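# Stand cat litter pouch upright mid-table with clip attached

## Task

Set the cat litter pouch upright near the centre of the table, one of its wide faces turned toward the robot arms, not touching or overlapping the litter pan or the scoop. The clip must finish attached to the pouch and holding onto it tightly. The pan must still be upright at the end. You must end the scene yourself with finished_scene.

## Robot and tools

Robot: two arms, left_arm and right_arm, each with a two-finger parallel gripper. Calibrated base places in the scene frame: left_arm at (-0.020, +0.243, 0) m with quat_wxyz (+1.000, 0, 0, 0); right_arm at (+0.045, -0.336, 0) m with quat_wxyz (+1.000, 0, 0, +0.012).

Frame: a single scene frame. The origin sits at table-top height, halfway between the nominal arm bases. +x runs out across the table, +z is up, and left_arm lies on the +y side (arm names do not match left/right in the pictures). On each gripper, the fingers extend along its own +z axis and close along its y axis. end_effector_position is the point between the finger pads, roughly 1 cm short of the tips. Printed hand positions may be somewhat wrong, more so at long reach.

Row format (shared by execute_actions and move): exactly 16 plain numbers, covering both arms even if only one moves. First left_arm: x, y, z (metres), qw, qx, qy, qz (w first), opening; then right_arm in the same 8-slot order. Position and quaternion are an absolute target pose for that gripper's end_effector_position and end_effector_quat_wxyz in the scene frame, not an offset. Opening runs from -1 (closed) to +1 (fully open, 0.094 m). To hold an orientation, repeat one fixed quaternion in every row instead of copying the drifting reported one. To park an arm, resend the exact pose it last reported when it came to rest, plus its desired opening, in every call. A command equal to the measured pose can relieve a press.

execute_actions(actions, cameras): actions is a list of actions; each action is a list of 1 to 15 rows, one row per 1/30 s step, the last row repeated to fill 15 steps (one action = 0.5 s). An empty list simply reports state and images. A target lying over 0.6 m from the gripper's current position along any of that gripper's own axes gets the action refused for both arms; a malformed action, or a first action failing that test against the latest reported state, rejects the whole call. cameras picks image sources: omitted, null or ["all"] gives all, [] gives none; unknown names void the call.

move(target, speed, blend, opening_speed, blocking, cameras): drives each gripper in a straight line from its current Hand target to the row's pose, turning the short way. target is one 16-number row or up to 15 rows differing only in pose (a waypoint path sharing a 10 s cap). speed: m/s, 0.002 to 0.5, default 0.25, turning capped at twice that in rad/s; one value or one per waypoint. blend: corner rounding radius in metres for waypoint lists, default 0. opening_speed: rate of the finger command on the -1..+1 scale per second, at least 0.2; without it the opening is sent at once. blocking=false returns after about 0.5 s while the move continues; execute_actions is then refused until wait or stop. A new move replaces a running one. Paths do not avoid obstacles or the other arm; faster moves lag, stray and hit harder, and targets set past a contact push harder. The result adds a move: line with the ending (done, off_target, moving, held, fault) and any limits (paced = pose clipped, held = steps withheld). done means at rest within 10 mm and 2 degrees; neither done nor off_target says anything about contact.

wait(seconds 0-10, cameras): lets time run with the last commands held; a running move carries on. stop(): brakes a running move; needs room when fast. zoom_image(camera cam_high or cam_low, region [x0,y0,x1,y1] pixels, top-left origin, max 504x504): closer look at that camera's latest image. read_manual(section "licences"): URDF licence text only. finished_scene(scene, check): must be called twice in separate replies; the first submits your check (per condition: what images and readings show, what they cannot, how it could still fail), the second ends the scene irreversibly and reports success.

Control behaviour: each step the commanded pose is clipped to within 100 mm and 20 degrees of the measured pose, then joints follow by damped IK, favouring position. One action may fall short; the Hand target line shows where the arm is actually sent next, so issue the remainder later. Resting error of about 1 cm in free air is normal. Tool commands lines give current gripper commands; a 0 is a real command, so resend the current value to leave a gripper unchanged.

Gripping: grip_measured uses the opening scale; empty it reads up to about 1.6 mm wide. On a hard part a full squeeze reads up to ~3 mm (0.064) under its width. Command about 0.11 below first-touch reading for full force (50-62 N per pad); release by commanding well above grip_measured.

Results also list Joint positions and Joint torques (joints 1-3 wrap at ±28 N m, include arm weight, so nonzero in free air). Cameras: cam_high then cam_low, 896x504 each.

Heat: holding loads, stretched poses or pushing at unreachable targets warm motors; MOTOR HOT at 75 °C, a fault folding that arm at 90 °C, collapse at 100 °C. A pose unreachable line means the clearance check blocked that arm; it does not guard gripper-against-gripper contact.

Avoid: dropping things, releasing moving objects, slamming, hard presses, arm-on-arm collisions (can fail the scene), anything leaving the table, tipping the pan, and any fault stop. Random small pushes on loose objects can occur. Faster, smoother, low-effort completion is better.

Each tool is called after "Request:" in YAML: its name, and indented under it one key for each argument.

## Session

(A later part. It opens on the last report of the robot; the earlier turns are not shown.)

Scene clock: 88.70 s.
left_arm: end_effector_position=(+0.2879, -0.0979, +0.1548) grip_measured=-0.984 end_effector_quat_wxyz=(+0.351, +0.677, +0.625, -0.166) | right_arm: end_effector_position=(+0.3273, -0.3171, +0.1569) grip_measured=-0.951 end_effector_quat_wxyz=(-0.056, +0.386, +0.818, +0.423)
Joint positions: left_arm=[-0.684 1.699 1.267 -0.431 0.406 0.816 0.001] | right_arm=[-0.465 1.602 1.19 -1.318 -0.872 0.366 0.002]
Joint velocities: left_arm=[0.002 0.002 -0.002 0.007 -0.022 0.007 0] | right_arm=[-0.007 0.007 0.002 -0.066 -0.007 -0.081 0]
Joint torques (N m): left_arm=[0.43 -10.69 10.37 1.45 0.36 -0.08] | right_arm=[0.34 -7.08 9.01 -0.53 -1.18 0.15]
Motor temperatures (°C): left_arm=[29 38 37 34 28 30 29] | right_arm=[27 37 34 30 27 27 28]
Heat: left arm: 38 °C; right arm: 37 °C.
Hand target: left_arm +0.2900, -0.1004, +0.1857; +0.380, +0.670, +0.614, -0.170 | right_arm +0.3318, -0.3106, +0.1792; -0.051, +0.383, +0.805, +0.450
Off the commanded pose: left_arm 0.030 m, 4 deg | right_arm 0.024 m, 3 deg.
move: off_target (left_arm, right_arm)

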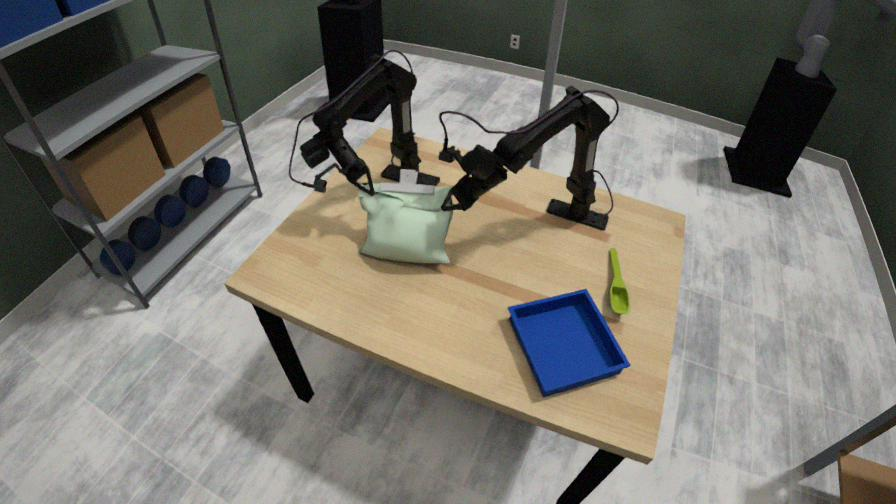

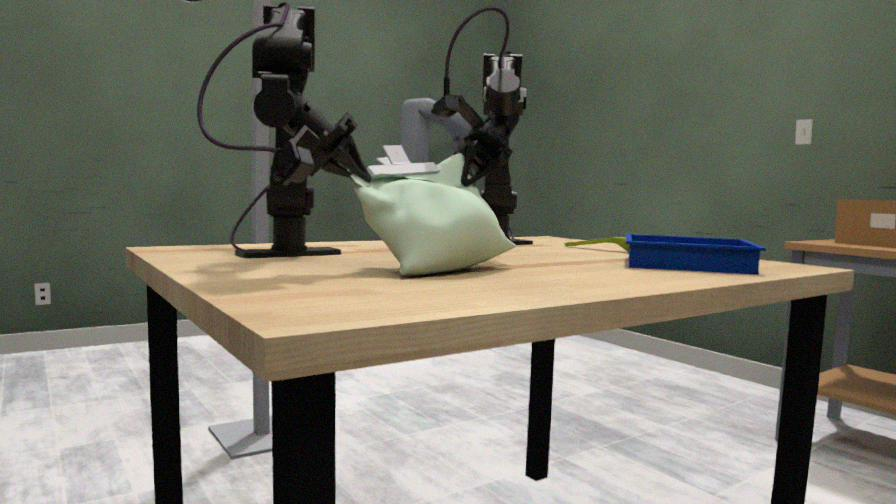

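Request:
move:
  target:
    - [0.290, -0.058, 0.222, 0.3811, 0.6702, 0.6142, -0.1684, -1.0, 0.324, -0.268, 0.220, -0.0517, 0.382, 0.8054, 0.4503, -1.0]
    - [0.287, -0.006, 0.260, 0.3595, 0.6418, 0.6193, -0.2741, -1.0, 0.310, -0.216, 0.258, -0.1538, 0.4613, 0.7708, 0.4117, -1.0]
  speed: 0.09
  blend: 0.02

Scene clock: 92.53 s.
left_arm: end_effector_position=(+0.2862, -0.0003, +0.2294) grip_measured=-0.985 end_effector_quat_wxyz=(+0.320, +0.637, +0.648, -0.270) | right_arm: end_effector_position=(+0.3057, -0.2231, +0.2270) grip_measured=-0.952 end_effector_quat_wxyz=(-0.177, +0.479, +0.777, +0.368)
Joint positions: left_arm=[-0.356 1.609 1.47 -0.963 0.755 1.009 0.001] | right_arm=[-0.107 1.48 1.377 -1.442 -0.842 1.033 0.002]
Joint velocities: left_arm=[0.007 0.007 -0.012 0.022 0.051 0.051 0] | right_arm=[-0.022 -0.007 -0.007 0.066 -0.007 0.022 0]
Joint torques (N m): left_arm=[0.65 -8.21 11.38 1.29 1.04 0.04] | right_arm=[0.14 -7.99 9.95 0.23 -1.32 0.19]
Motor temperatures (°C): left_arm=[29 38 38 34 28 30 29] | right_arm=[27 37 35 30 27 27 29]
Heat: left arm: 38 °C; right arm: 37 °C.
Hand target: left_arm +0.2876, -0.0060, +0.2620; +0.361, +0.640, +0.619, -0.277 | right_arm +0.3081, -0.2147, +0.2582; -0.159, +0.459, +0.771, +0.412
Off the commanded pose: left_arm 0.031 m, 6 deg | right_arm 0.032 m, 6 deg.
move: off_target (left_arm, right_arm)

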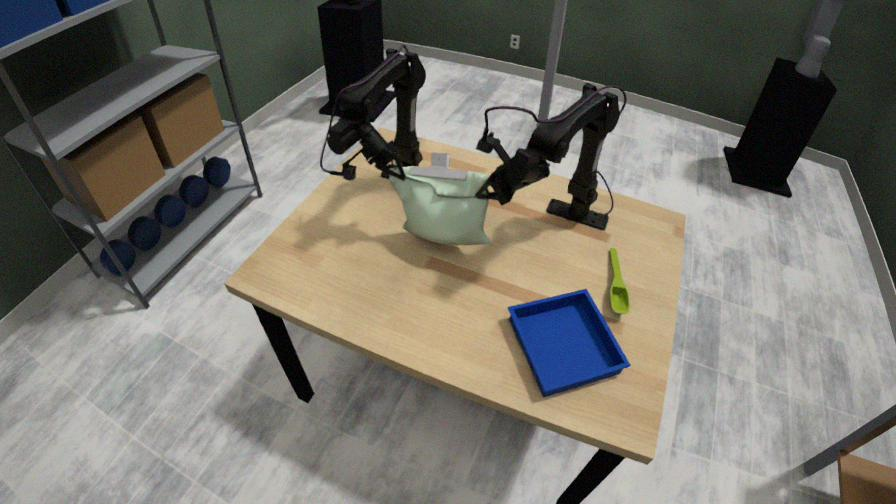

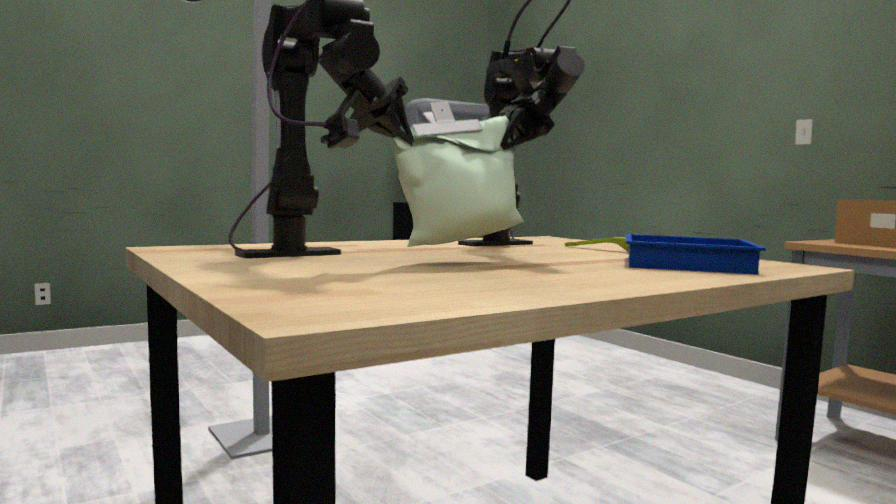

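Request:
move:
  target: [0.262, 0.106, 0.256, 0.3428, 0.6184, 0.6184, -0.3428, -1.0, 0.277, -0.105, 0.256, -0.2722, 0.5445, 0.7097, 0.3549, -1.0]
  speed: 0.09

Scene clock: 96.73 s.
left_arm: end_effector_position=(+0.2646, +0.1122, +0.2361) grip_measured=-0.985 end_effector_quat_wxyz=(+0.320, +0.627, +0.632, -0.324) | right_arm: end_effector_position=(+0.2767, -0.1093, +0.2372) grip_measured=-0.955 end_effector_quat_wxyz=(-0.277, +0.559, +0.715, +0.314)
Joint positions: left_arm=[0.046 1.645 1.518 -1.512 0.944 1.645 0.001] | right_arm=[0.336 1.435 1.351 -1.152 -0.813 1.832 0.002]
Joint velocities: left_arm=[-0.017 -0.012 0.007 0.037 -0.022 0.066 0] | right_arm=[0.007 0.007 -0.007 0.007 -0.051 -0.022 0]
Joint torques (N m): left_arm=[0.55 -6.41 9.7 -0.11 1.43 0.1] | right_arm=[0.01 -8.2 6.3 1.13 -0.93 0.25]
Motor temperatures (°C): left_arm=[29 37 38 34 29 30 29] | right_arm=[27 37 35 30 27 27 29]
Heat: left arm: 38 °C; right arm: 37 °C.
Hand target: left_arm +0.2647, +0.1062, +0.2590; +0.349, +0.614, +0.619, -0.342 | right_arm +0.2758, -0.1041, +0.2570; -0.278, +0.542, +0.711, +0.351
Off the commanded pose: left_arm 0.021 m, 4 deg | right_arm 0.019 m, 5 deg.
move: off_target (left_arm, right_arm)

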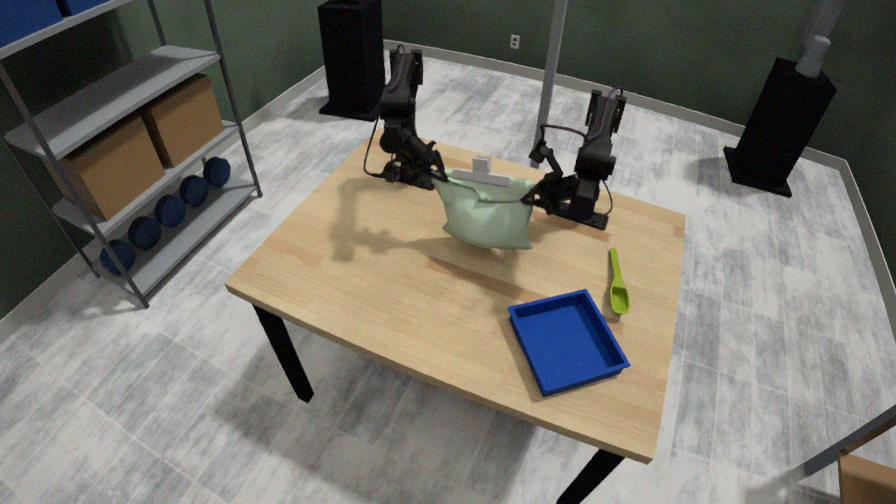

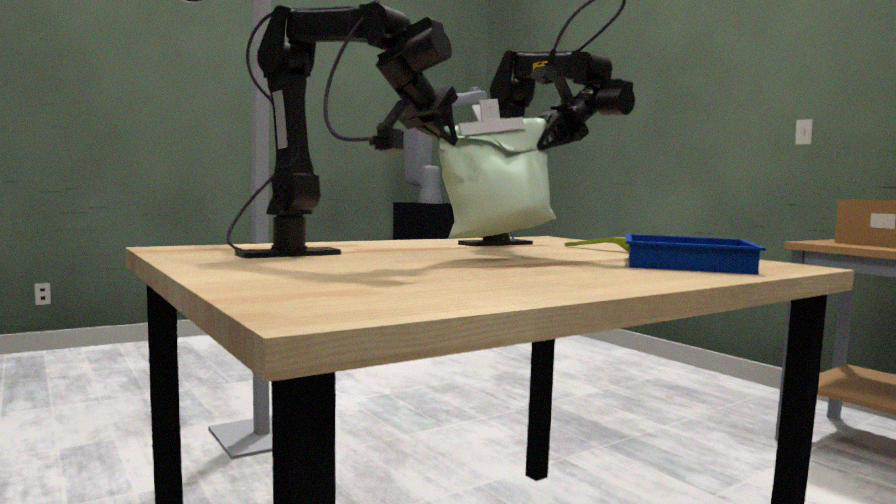

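Request:
zoom_image:
  camera: "cam_high"
  region: [400, 130, 580, 270]

Request:
zoom_image:
  camera: "cam_low"
  region: [380, 70, 600, 270]

Scaled by 2.800.

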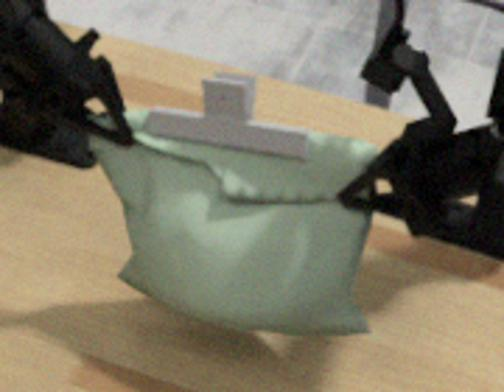

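Scaled by 2.291.

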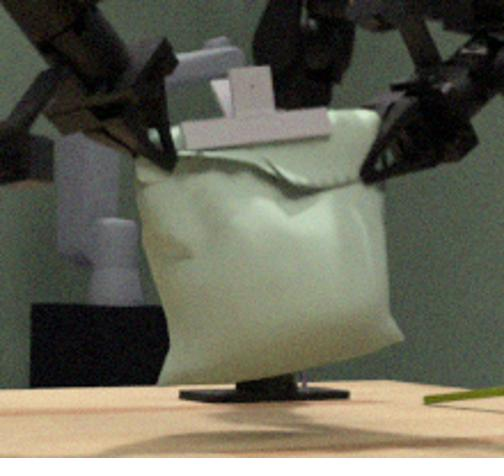

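Request:
move:
  target: [0.264, 0.105, 0.188, 0.3428, 0.6184, 0.6184, -0.3428, -1.0, 0.277, -0.105, 0.222, -0.2722, 0.5445, 0.7097, 0.3549, -1.0]
  speed: 0.06

Request:
zoom_image:
  camera: "cam_low"
  region: [380, 70, 600, 290]

Request:
zoom_image:
  camera: "cam_high"
  region: [400, 130, 580, 270]

Scene clock: 99.30 s.
left_arm: end_effector_position=(+0.2648, +0.1097, +0.1814) grip_measured=-0.985 end_effector_quat_wxyz=(+0.330, +0.626, +0.625, -0.330) | right_arm: end_effector_position=(+0.2761, -0.1126, +0.1966) grip_measured=-0.955 end_effector_quat_wxyz=(-0.269, +0.566, +0.717, +0.307)
Joint positions: left_arm=[0.046 1.645 1.287 -1.281 0.968 1.655 0.001] | right_arm=[0.336 1.42 1.189 -1.015 -0.79 1.832 0.002]
Joint velocities: left_arm=[-0.022 -0.007 -0.007 0.037 -0.037 0.095 0.001] | right_arm=[-0.002 0.007 -0.002 0.007 -0.051 0.051 0]
Joint torques (N m): left_arm=[-0.08 -6.11 6.19 0.19 1.01 0.01] | right_arm=[-0.25 -9.26 6.57 1.08 -1.18 0.24]
Motor temperatures (°C): left_arm=[29 37 38 33 29 30 29] | right_arm=[27 38 36 30 27 27 29]
Heat: left arm: 38 °C; right arm: 38 °C.
Hand target: left_arm +0.2635, +0.1053, +0.1882; +0.342, +0.619, +0.618, -0.343 | right_arm +0.2757, -0.1061, +0.2222; -0.273, +0.543, +0.712, +0.353
Off the commanded pose: left_arm 0.008 m, 2 deg | right_arm 0.027 m, 6 deg.
move: off_target (right_arm)

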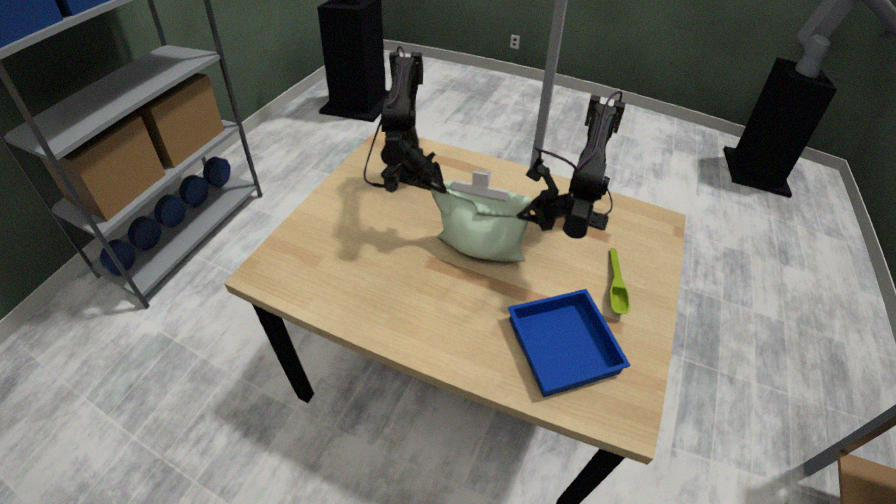

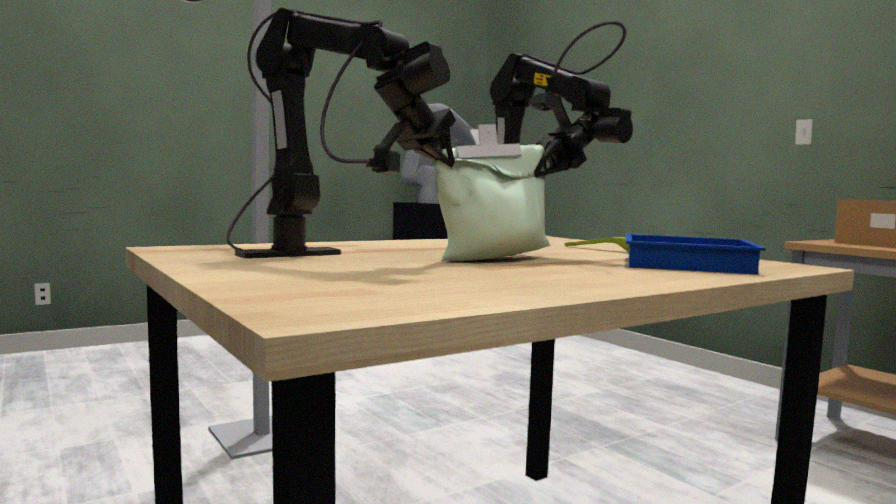

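Scaled by 2.291.

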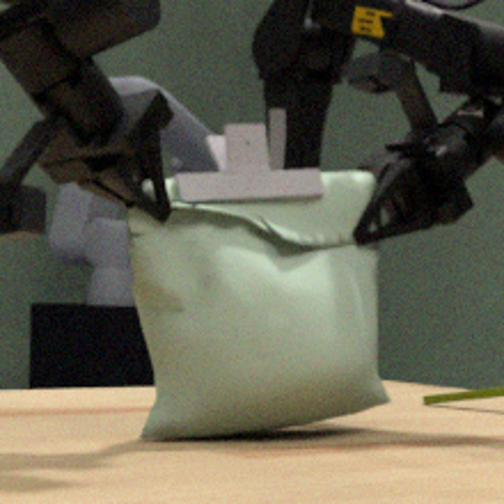

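Scaled by 2.800.

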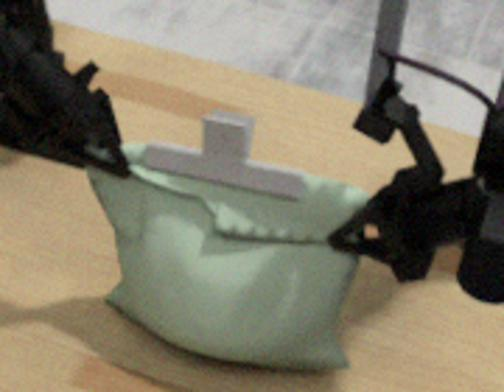

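Request:
move:
  target: [0.266, 0.105, 0.162, 0.3428, 0.6184, 0.6184, -0.3428, -1.0, 0.279, -0.105, 0.215, -0.2722, 0.5445, 0.7097, 0.3549, -1.0]
  speed: 0.04

Request:
zoom_image:
  camera: "cam_low"
  region: [380, 70, 600, 290]

Request:
zoom_image:
  camera: "cam_high"
  region: [400, 130, 580, 270]

Scene clock: 100.70 s.
left_arm: end_effector_position=(+0.2671, +0.1064, +0.1665) grip_measured=-0.985 end_effector_quat_wxyz=(+0.345, +0.622, +0.617, -0.335) | right_arm: end_effector_position=(+0.2785, -0.1121, +0.1923) grip_measured=-0.957 end_effector_quat_wxyz=(-0.265, +0.564, +0.718, +0.311)
Joint positions: left_arm=[0.046 1.655 1.218 -1.189 1.003 1.655 0.001] | right_arm=[0.336 1.42 1.17 -0.983 -0.787 1.832 0.002]
Joint velocities: left_arm=[-0.022 -0.012 -0.022 0.007 0.007 0.007 0.001] | right_arm=[0.012 -0.002 0.007 0.007 -0.051 0.066 0]
Joint torques (N m): left_arm=[-0.08 -5.19 5.05 0.45 0.56 -0.01] | right_arm=[-0.64 -8.64 6.43 1.06 -1.24 0.15]
Motor temperatures (°C): left_arm=[29 36 38 33 29 30 29] | right_arm=[27 38 36 31 28 27 29]
Heat: left arm: 38 °C; right arm: 38 °C.
Hand target: left_arm +0.2658, +0.1051, +0.1621; +0.342, +0.619, +0.618, -0.343 | right_arm +0.2778, -0.1061, +0.2152; -0.273, +0.543, +0.712, +0.353
Off the commanded pose: left_arm 0.005 m, 1 deg | right_arm 0.024 m, 6 deg.
move: off_target (right_arm)

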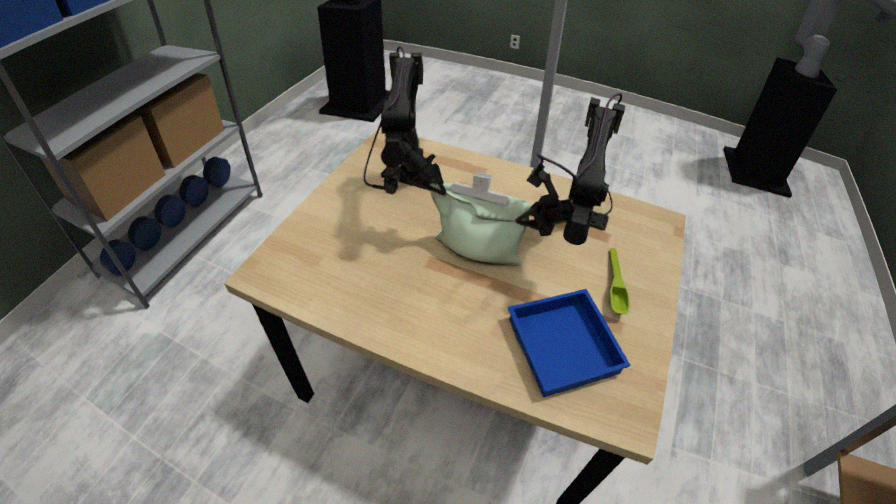

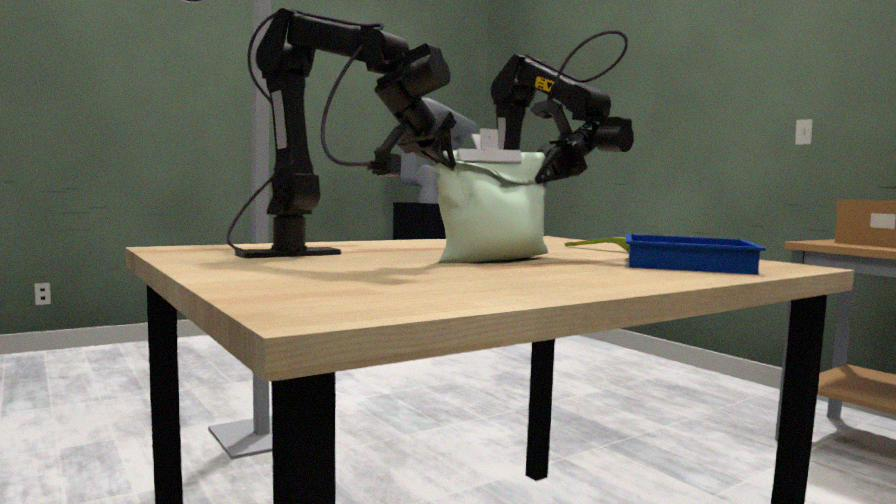

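Scaled by 2.291.

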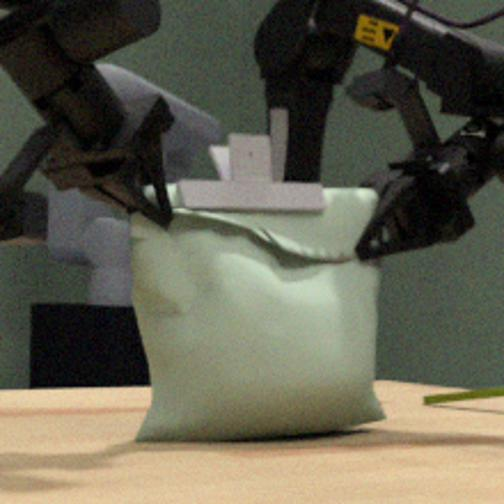

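Scaled by 2.800.

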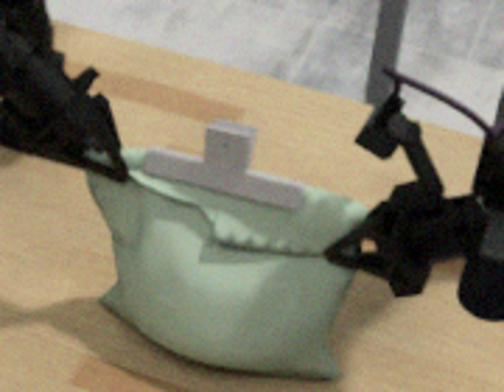

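Request:
move:
  target: [0.273, 0.105, 0.148, 0.3428, 0.6184, 0.6184, -0.3428, -1.0, 0.286, -0.105, 0.203, -0.2722, 0.5445, 0.7097, 0.3549, -1.0]
  speed: 0.03

Request:
zoom_image:
  camera: "cam_low"
  region: [380, 70, 600, 290]

Request:
zoom_image:
  camera: "cam_high"
  region: [400, 130, 580, 270]

Scene clock: 102.13 s.
left_arm: end_effector_position=(+0.2748, +0.1060, +0.1572) grip_measured=-0.985 end_effector_quat_wxyz=(+0.351, +0.623, +0.614, -0.333) | right_arm: end_effector_position=(+0.2832, -0.1099, +0.1899) grip_measured=-0.958 end_effector_quat_wxyz=(-0.259, +0.556, +0.720, +0.323)
Joint positions: left_arm=[0.046 1.685 1.208 -1.138 1.011 1.655 0.001] | right_arm=[0.336 1.42 1.152 -0.935 -0.79 1.829 0.002]
Joint velocities: left_arm=[-0.012 -0.022 -0.017 -0.095 -0.066 0.007 0] | right_arm=[0.007 0.007 -0.017 -0.007 0.037 -0.007 0.001]
Joint torques (N m): left_arm=[-0.34 -4.85 4.7 0.52 0.53 -0.02] | right_arm=[-1.7 -6.45 5.98 1.1 -1.2 0.12]
Motor temperatures (°C): left_arm=[29 36 38 33 29 30 29] | right_arm=[27 38 36 31 28 27 29]
Heat: left arm: 38 °C; right arm: 38 °C.
Hand target: left_arm +0.2726, +0.1050, +0.1482; +0.343, +0.618, +0.618, -0.343 | right_arm +0.2855, -0.1060, +0.2034; -0.272, +0.543, +0.711, +0.353
Off the commanded pose: left_arm 0.009 m, 2 deg | right_arm 0.014 m, 4 deg.
move: off_target (right_arm)

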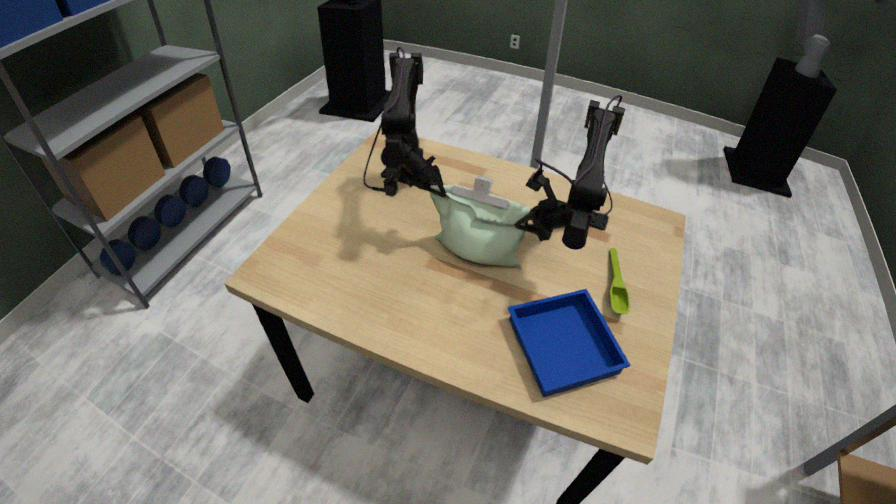

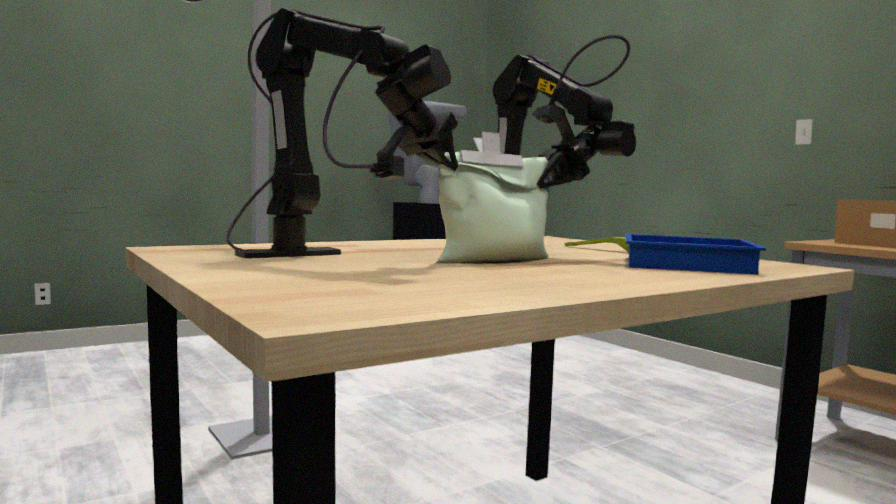

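Scaled by 2.291.

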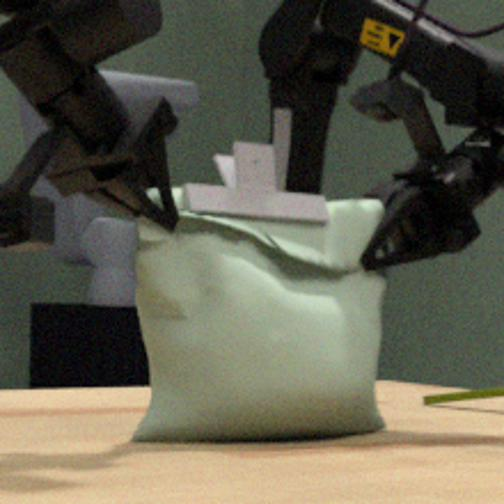

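Scaled by 2.800.

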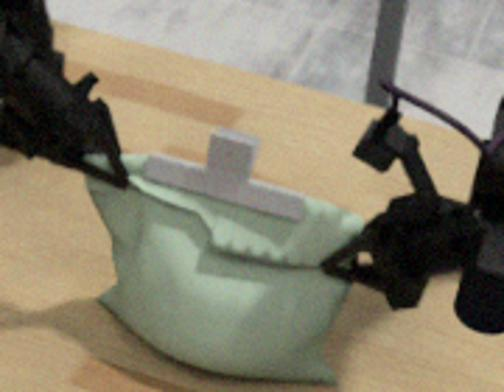

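Request:
move:
  target: [0.275, 0.105, 0.145, 0.3428, 0.6184, 0.6184, -0.3428, -1.0, 0.290, -0.105, 0.190, -0.2722, 0.5445, 0.7097, 0.3549, -1.0]
  speed: 0.03

Request:
zoom_image:
  camera: "cam_low"
  region: [380, 70, 600, 290]

Request:
zoom_image:
  camera: "cam_high"
  region: [400, 130, 580, 270]

Scene clock: 103.17 s.
left_arm: end_effector_position=(+0.2774, +0.1061, +0.1546) grip_measured=-0.985 end_effector_quat_wxyz=(+0.353, +0.624, +0.613, -0.332) | right_arm: end_effector_position=(+0.2873, -0.1095, +0.1857) grip_measured=-0.958 end_effector_quat_wxyz=(-0.258, +0.551, +0.719, +0.336)
Joint positions: left_arm=[0.046 1.694 1.208 -1.124 1.011 1.655 0.001] | right_arm=[0.326 1.42 1.121 -0.884 -0.806 1.824 0.002]
Joint velocities: left_arm=[-0.012 -0.017 -0.002 -0.081 -0.022 -0.037 0.001] | right_arm=[-0.002 0.002 -0.002 0.037 -0.066 0.007 0]
Joint torques (N m): left_arm=[-0.24 -4.93 4.67 0.35 0.52 -0.02] | right_arm=[-0.95 -4.79 5.83 1.17 -1.05 0.13]
Motor temperatures (°C): left_arm=[29 36 38 33 29 30 29] | right_arm=[27 38 35 31 28 27 29]
Heat: left arm: 38 °C; right arm: 38 °C.
Hand target: left_arm +0.2747, +0.1051, +0.1454; +0.343, +0.618, +0.619, -0.343 | right_arm +0.2897, -0.1057, +0.1902; -0.272, +0.544, +0.711, +0.353
Off the commanded pose: left_arm 0.010 m, 2 deg | right_arm 0.007 m, 3 deg.
move: off_target (right_arm)

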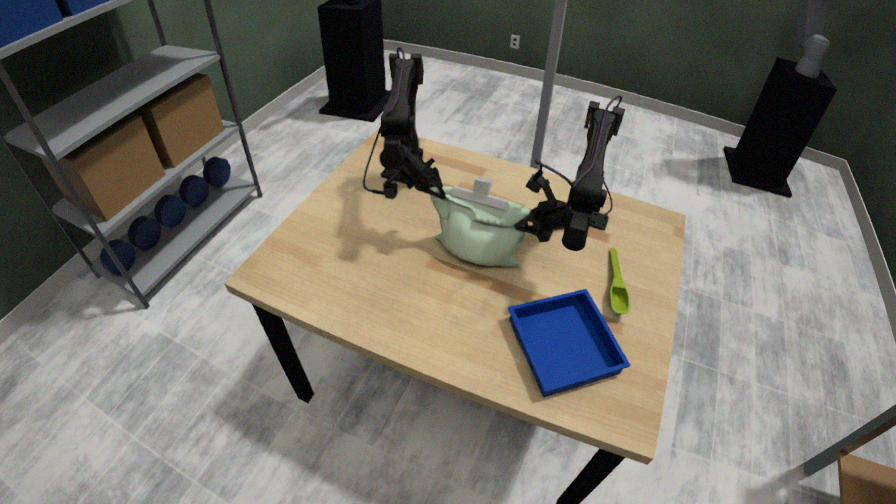

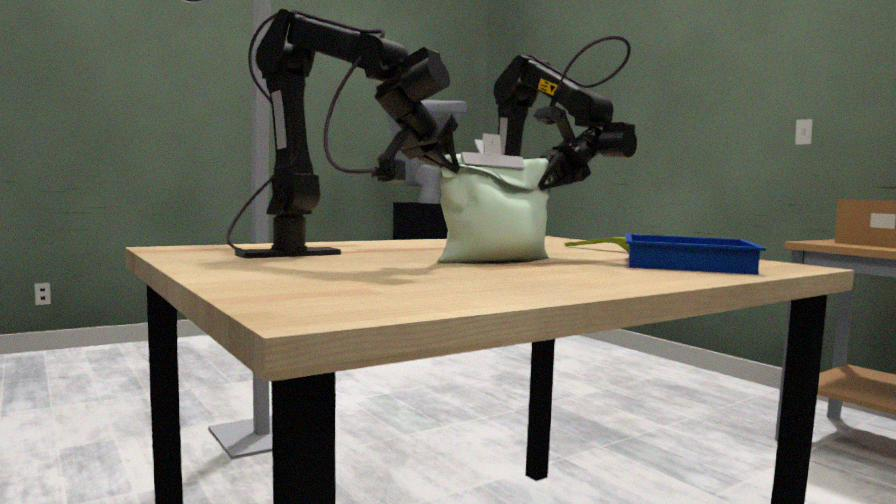

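Scaled by 2.291.

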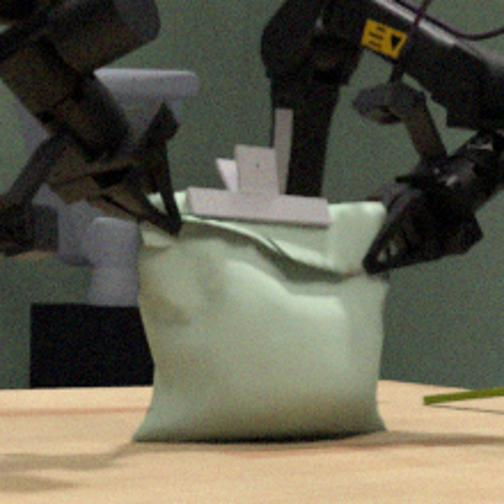

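Scaled by 2.800.

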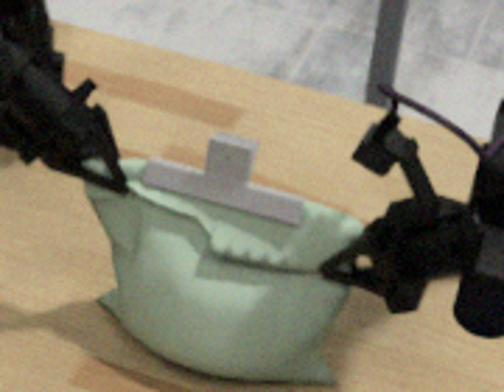

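Request:
move:
  target: [0.275, 0.105, 0.145, 0.3428, 0.6184, 0.6184, -0.3428, -0.72, 0.290, -0.105, 0.188, -0.2722, 0.5445, 0.7097, 0.3549, -0.72]
  speed: 0.03
  opening_speed: 0.3

Request:
zoom_image:
  camera: "cam_low"
  region: [380, 70, 600, 290]

Request:
zoom_image:
  camera: "cam_high"
  region: [400, 130, 580, 270]

Scene clock: 104.83 s.
left_arm: end_effector_position=(+0.2775, +0.1072, +0.1500) grip_measured=-0.721 end_effector_quat_wxyz=(+0.348, +0.625, +0.616, -0.330) | right_arm: end_effector_position=(+0.2896, -0.1053, +0.1900) grip_measured=-0.722 end_effector_quat_wxyz=(-0.266, +0.544, +0.715, +0.351)
Joint positions: left_arm=[0.046 1.701 1.204 -1.117 1 1.655 0.013] | right_arm=[0.324 1.42 1.115 -0.849 -0.837 1.836 0.013]
Joint velocities: left_arm=[0.012 0.002 -0.017 -0.007 0.037 -0.022 0] | right_arm=[0.007 0.012 -0.012 -0.022 -0.022 -0.051 0]
Joint torques (N m): left_arm=[-0.34 -5.45 5.05 0.38 0.63 -0.06] | right_arm=[-0.83 -4.85 5.11 1.01 -0.71 0.06]
Motor temperatures (°C): left_arm=[29 36 38 33 29 30 29] | right_arm=[27 38 35 31 28 27 29]
Heat: left arm: 38 °C; right arm: 38 °C.
Hand target: left_arm +0.2749, +0.1051, +0.1450; +0.343, +0.618, +0.619, -0.343 | right_arm +0.2899, -0.1053, +0.1881; -0.272, +0.544, +0.710, +0.354
Off the commanded pose: left_arm 0.006 m, 2 deg | right_arm 0.002 m, 1 deg.
move: done

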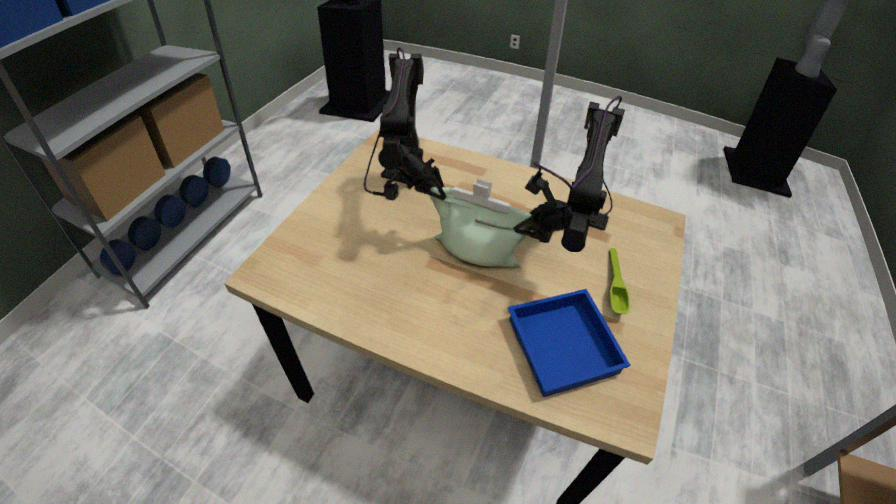

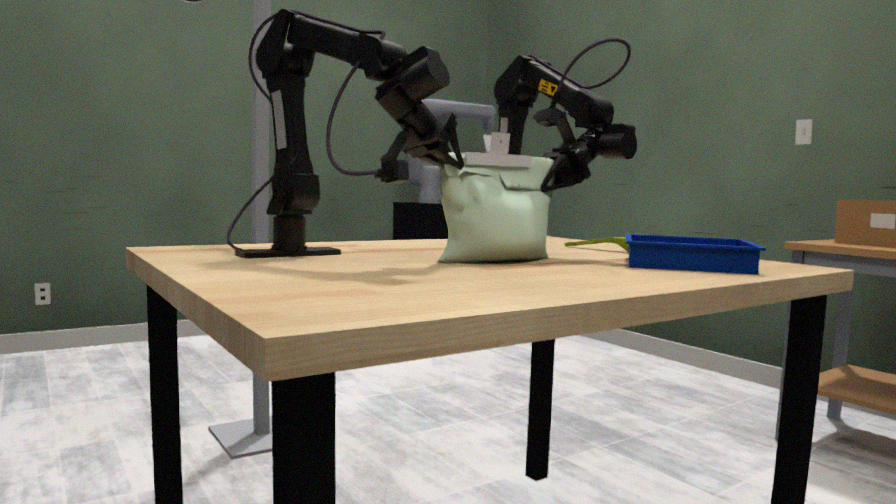

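Scaled by 2.291.

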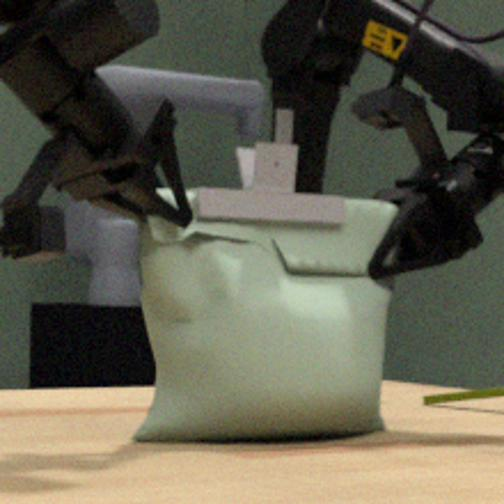

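Scaled by 2.800.

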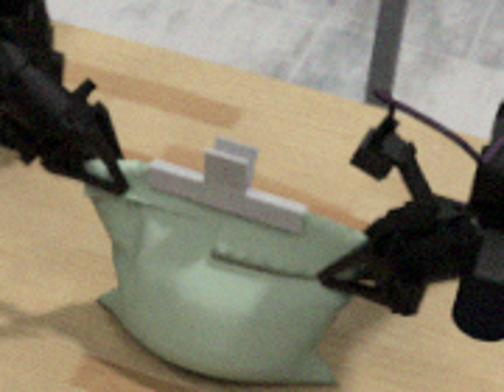

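Request:
move:
  target: [0.275, 0.105, 0.147, 0.3428, 0.6184, 0.6184, -0.3428, -0.3, 0.290, -0.105, 0.188, -0.2722, 0.5445, 0.7097, 0.3549, -0.3]
  speed: 0.03
  opening_speed: 0.35

Request:
zoom_image:
  camera: "cam_low"
  region: [380, 70, 600, 290]

Request:
zoom_image:
  camera: "cam_high"
  region: [400, 130, 580, 270]

Scene clock: 106.40 s.
left_arm: end_effector_position=(+0.2775, +0.1072, +0.1500) grip_measured=-0.301 end_effector_quat_wxyz=(+0.348, +0.625, +0.616, -0.330) | right_arm: end_effector_position=(+0.2919, -0.1038, +0.1919) grip_measured=-0.302 end_effector_quat_wxyz=(-0.264, +0.540, +0.714, +0.358)
Joint positions: left_arm=[0.046 1.701 1.204 -1.117 1 1.655 0.033] | right_arm=[0.324 1.42 1.115 -0.833 -0.842 1.839 0.033]
Joint velocities: left_arm=[0.017 -0.007 -0.002 0.022 -0.007 0.037 0] | right_arm=[-0.012 -0.007 0.007 0.051 0.022 -0.007 -0.002]
Joint torques (N m): left_arm=[-0.2 -5.56 5.59 0.31 0.65 -0.03] | right_arm=[-0.54 -5.09 5.18 0.84 -0.64 0.04]
Motor temperatures (°C): left_arm=[29 36 37 33 29 30 29] | right_arm=[27 37 35 31 28 27 29]
Heat: left arm: 37 °C; right arm: 37 °C.
Hand target: left_arm +0.2750, +0.1051, +0.1472; +0.343, +0.618, +0.619, -0.343 | right_arm +0.2900, -0.1050, +0.1881; -0.272, +0.544, +0.710, +0.355
Off the commanded pose: left_arm 0.004 m, 2 deg | right_arm 0.005 m, 1 deg.
move: done

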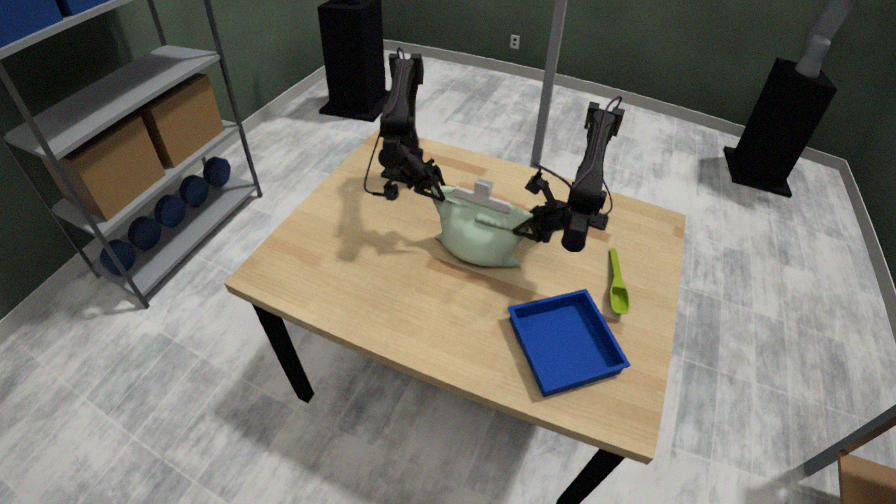

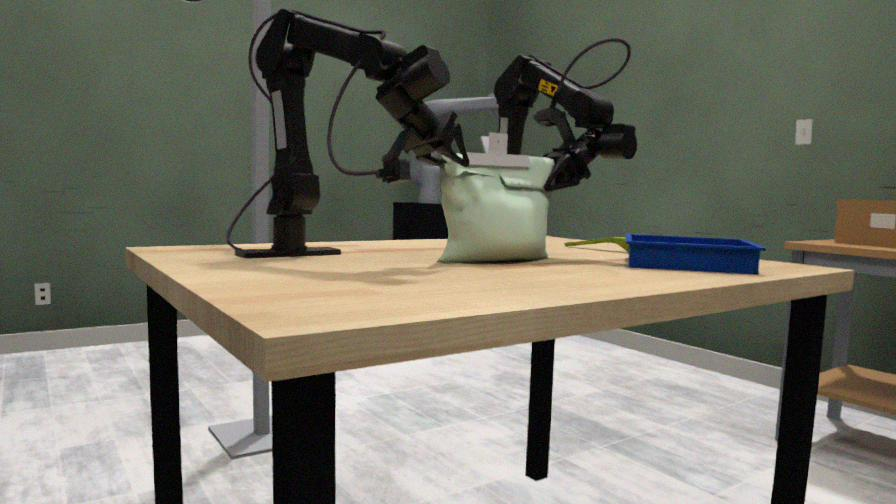

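Scaled by 2.291.

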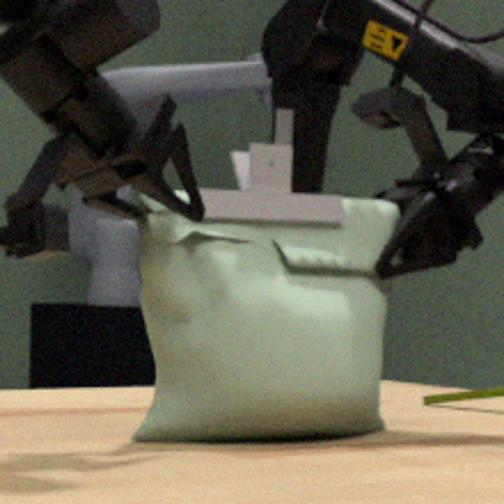

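Scaled by 2.800.

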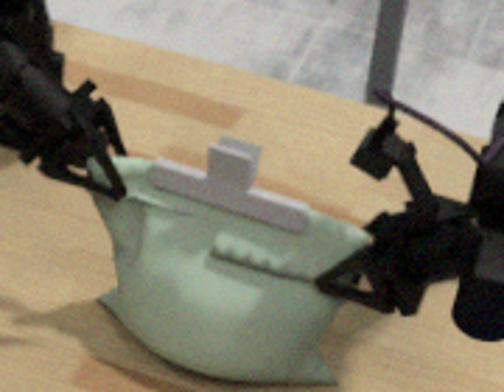

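Request:
move:
  target: [0.275, 0.105, 0.147, 0.3428, 0.6184, 0.6184, -0.3428, 0.2, 0.290, -0.105, 0.188, -0.2722, 0.5445, 0.7097, 0.3549, 0.2]
  speed: 0.03
  opening_speed: 0.4

Request:
zoom_image:
  camera: "cam_low"
  region: [380, 70, 600, 290]

Request:
zoom_image:
  camera: "cam_high"
  region: [400, 130, 580, 270]

Scene clock: 108.00 s.
left_arm: end_effector_position=(+0.2775, +0.1072, +0.1500) grip_measured=+0.199 end_effector_quat_wxyz=(+0.348, +0.625, +0.616, -0.330) | right_arm: end_effector_position=(+0.2921, -0.1037, +0.1920) grip_measured=+0.198 end_effector_quat_wxyz=(-0.264, +0.540, +0.714, +0.358)
Joint positions: left_arm=[0.046 1.701 1.204 -1.117 1 1.655 0.056] | right_arm=[0.324 1.42 1.115 -0.831 -0.842 1.84 0.056]
Joint velocities: left_arm=[-0.007 -0.012 -0.007 -0.007 -0.066 -0.022 0] | right_arm=[-0.007 -0.012 0.007 -0.022 -0.007 -0.007 0]
Joint torques (N m): left_arm=[-0.34 -5.56 5.61 0.27 0.64 -0.08] | right_arm=[-0.66 -5 5.05 0.86 -0.6 0.07]
Motor temperatures (°C): left_arm=[29 35 37 33 29 30 29] | right_arm=[27 37 35 31 27 27 29]
Heat: left arm: 37 °C; right arm: 37 °C.
Hand target: left_arm +0.2750, +0.1051, +0.1472; +0.343, +0.618, +0.619, -0.343 | right_arm +0.2901, -0.1050, +0.1880; -0.272, +0.544, +0.710, +0.355
Off the commanded pose: left_arm 0.004 m, 2 deg | right_arm 0.005 m, 1 deg.
move: done

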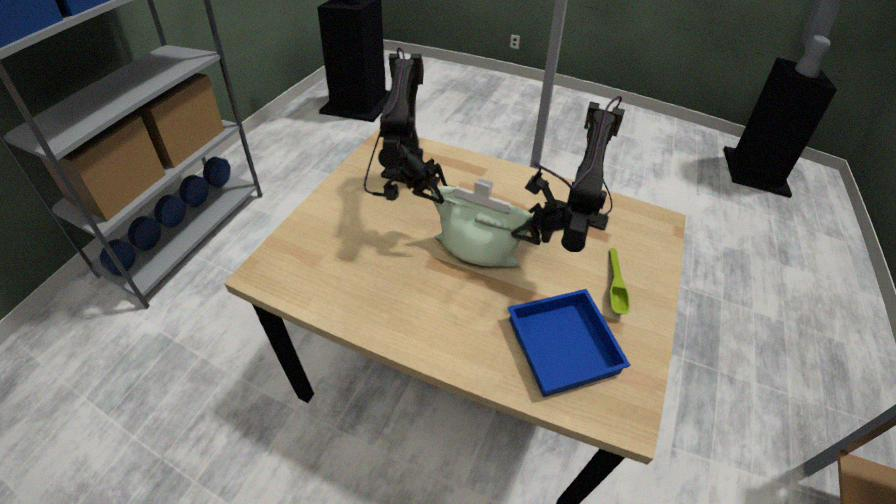

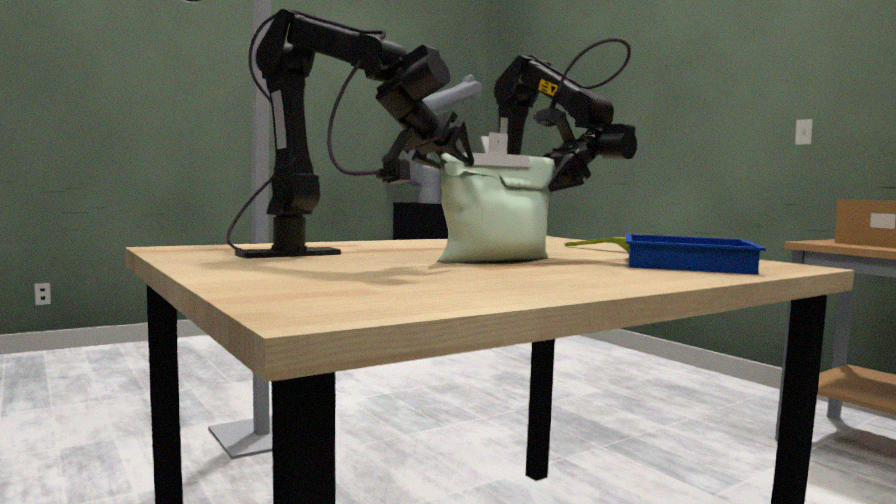

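Scaled by 2.291.

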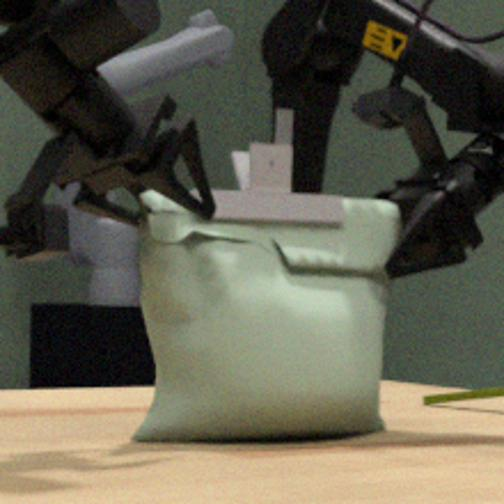

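Scaled by 2.800.

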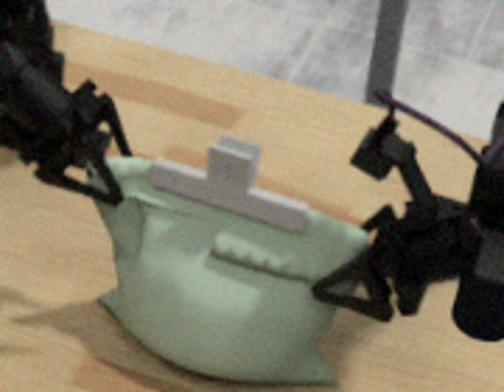

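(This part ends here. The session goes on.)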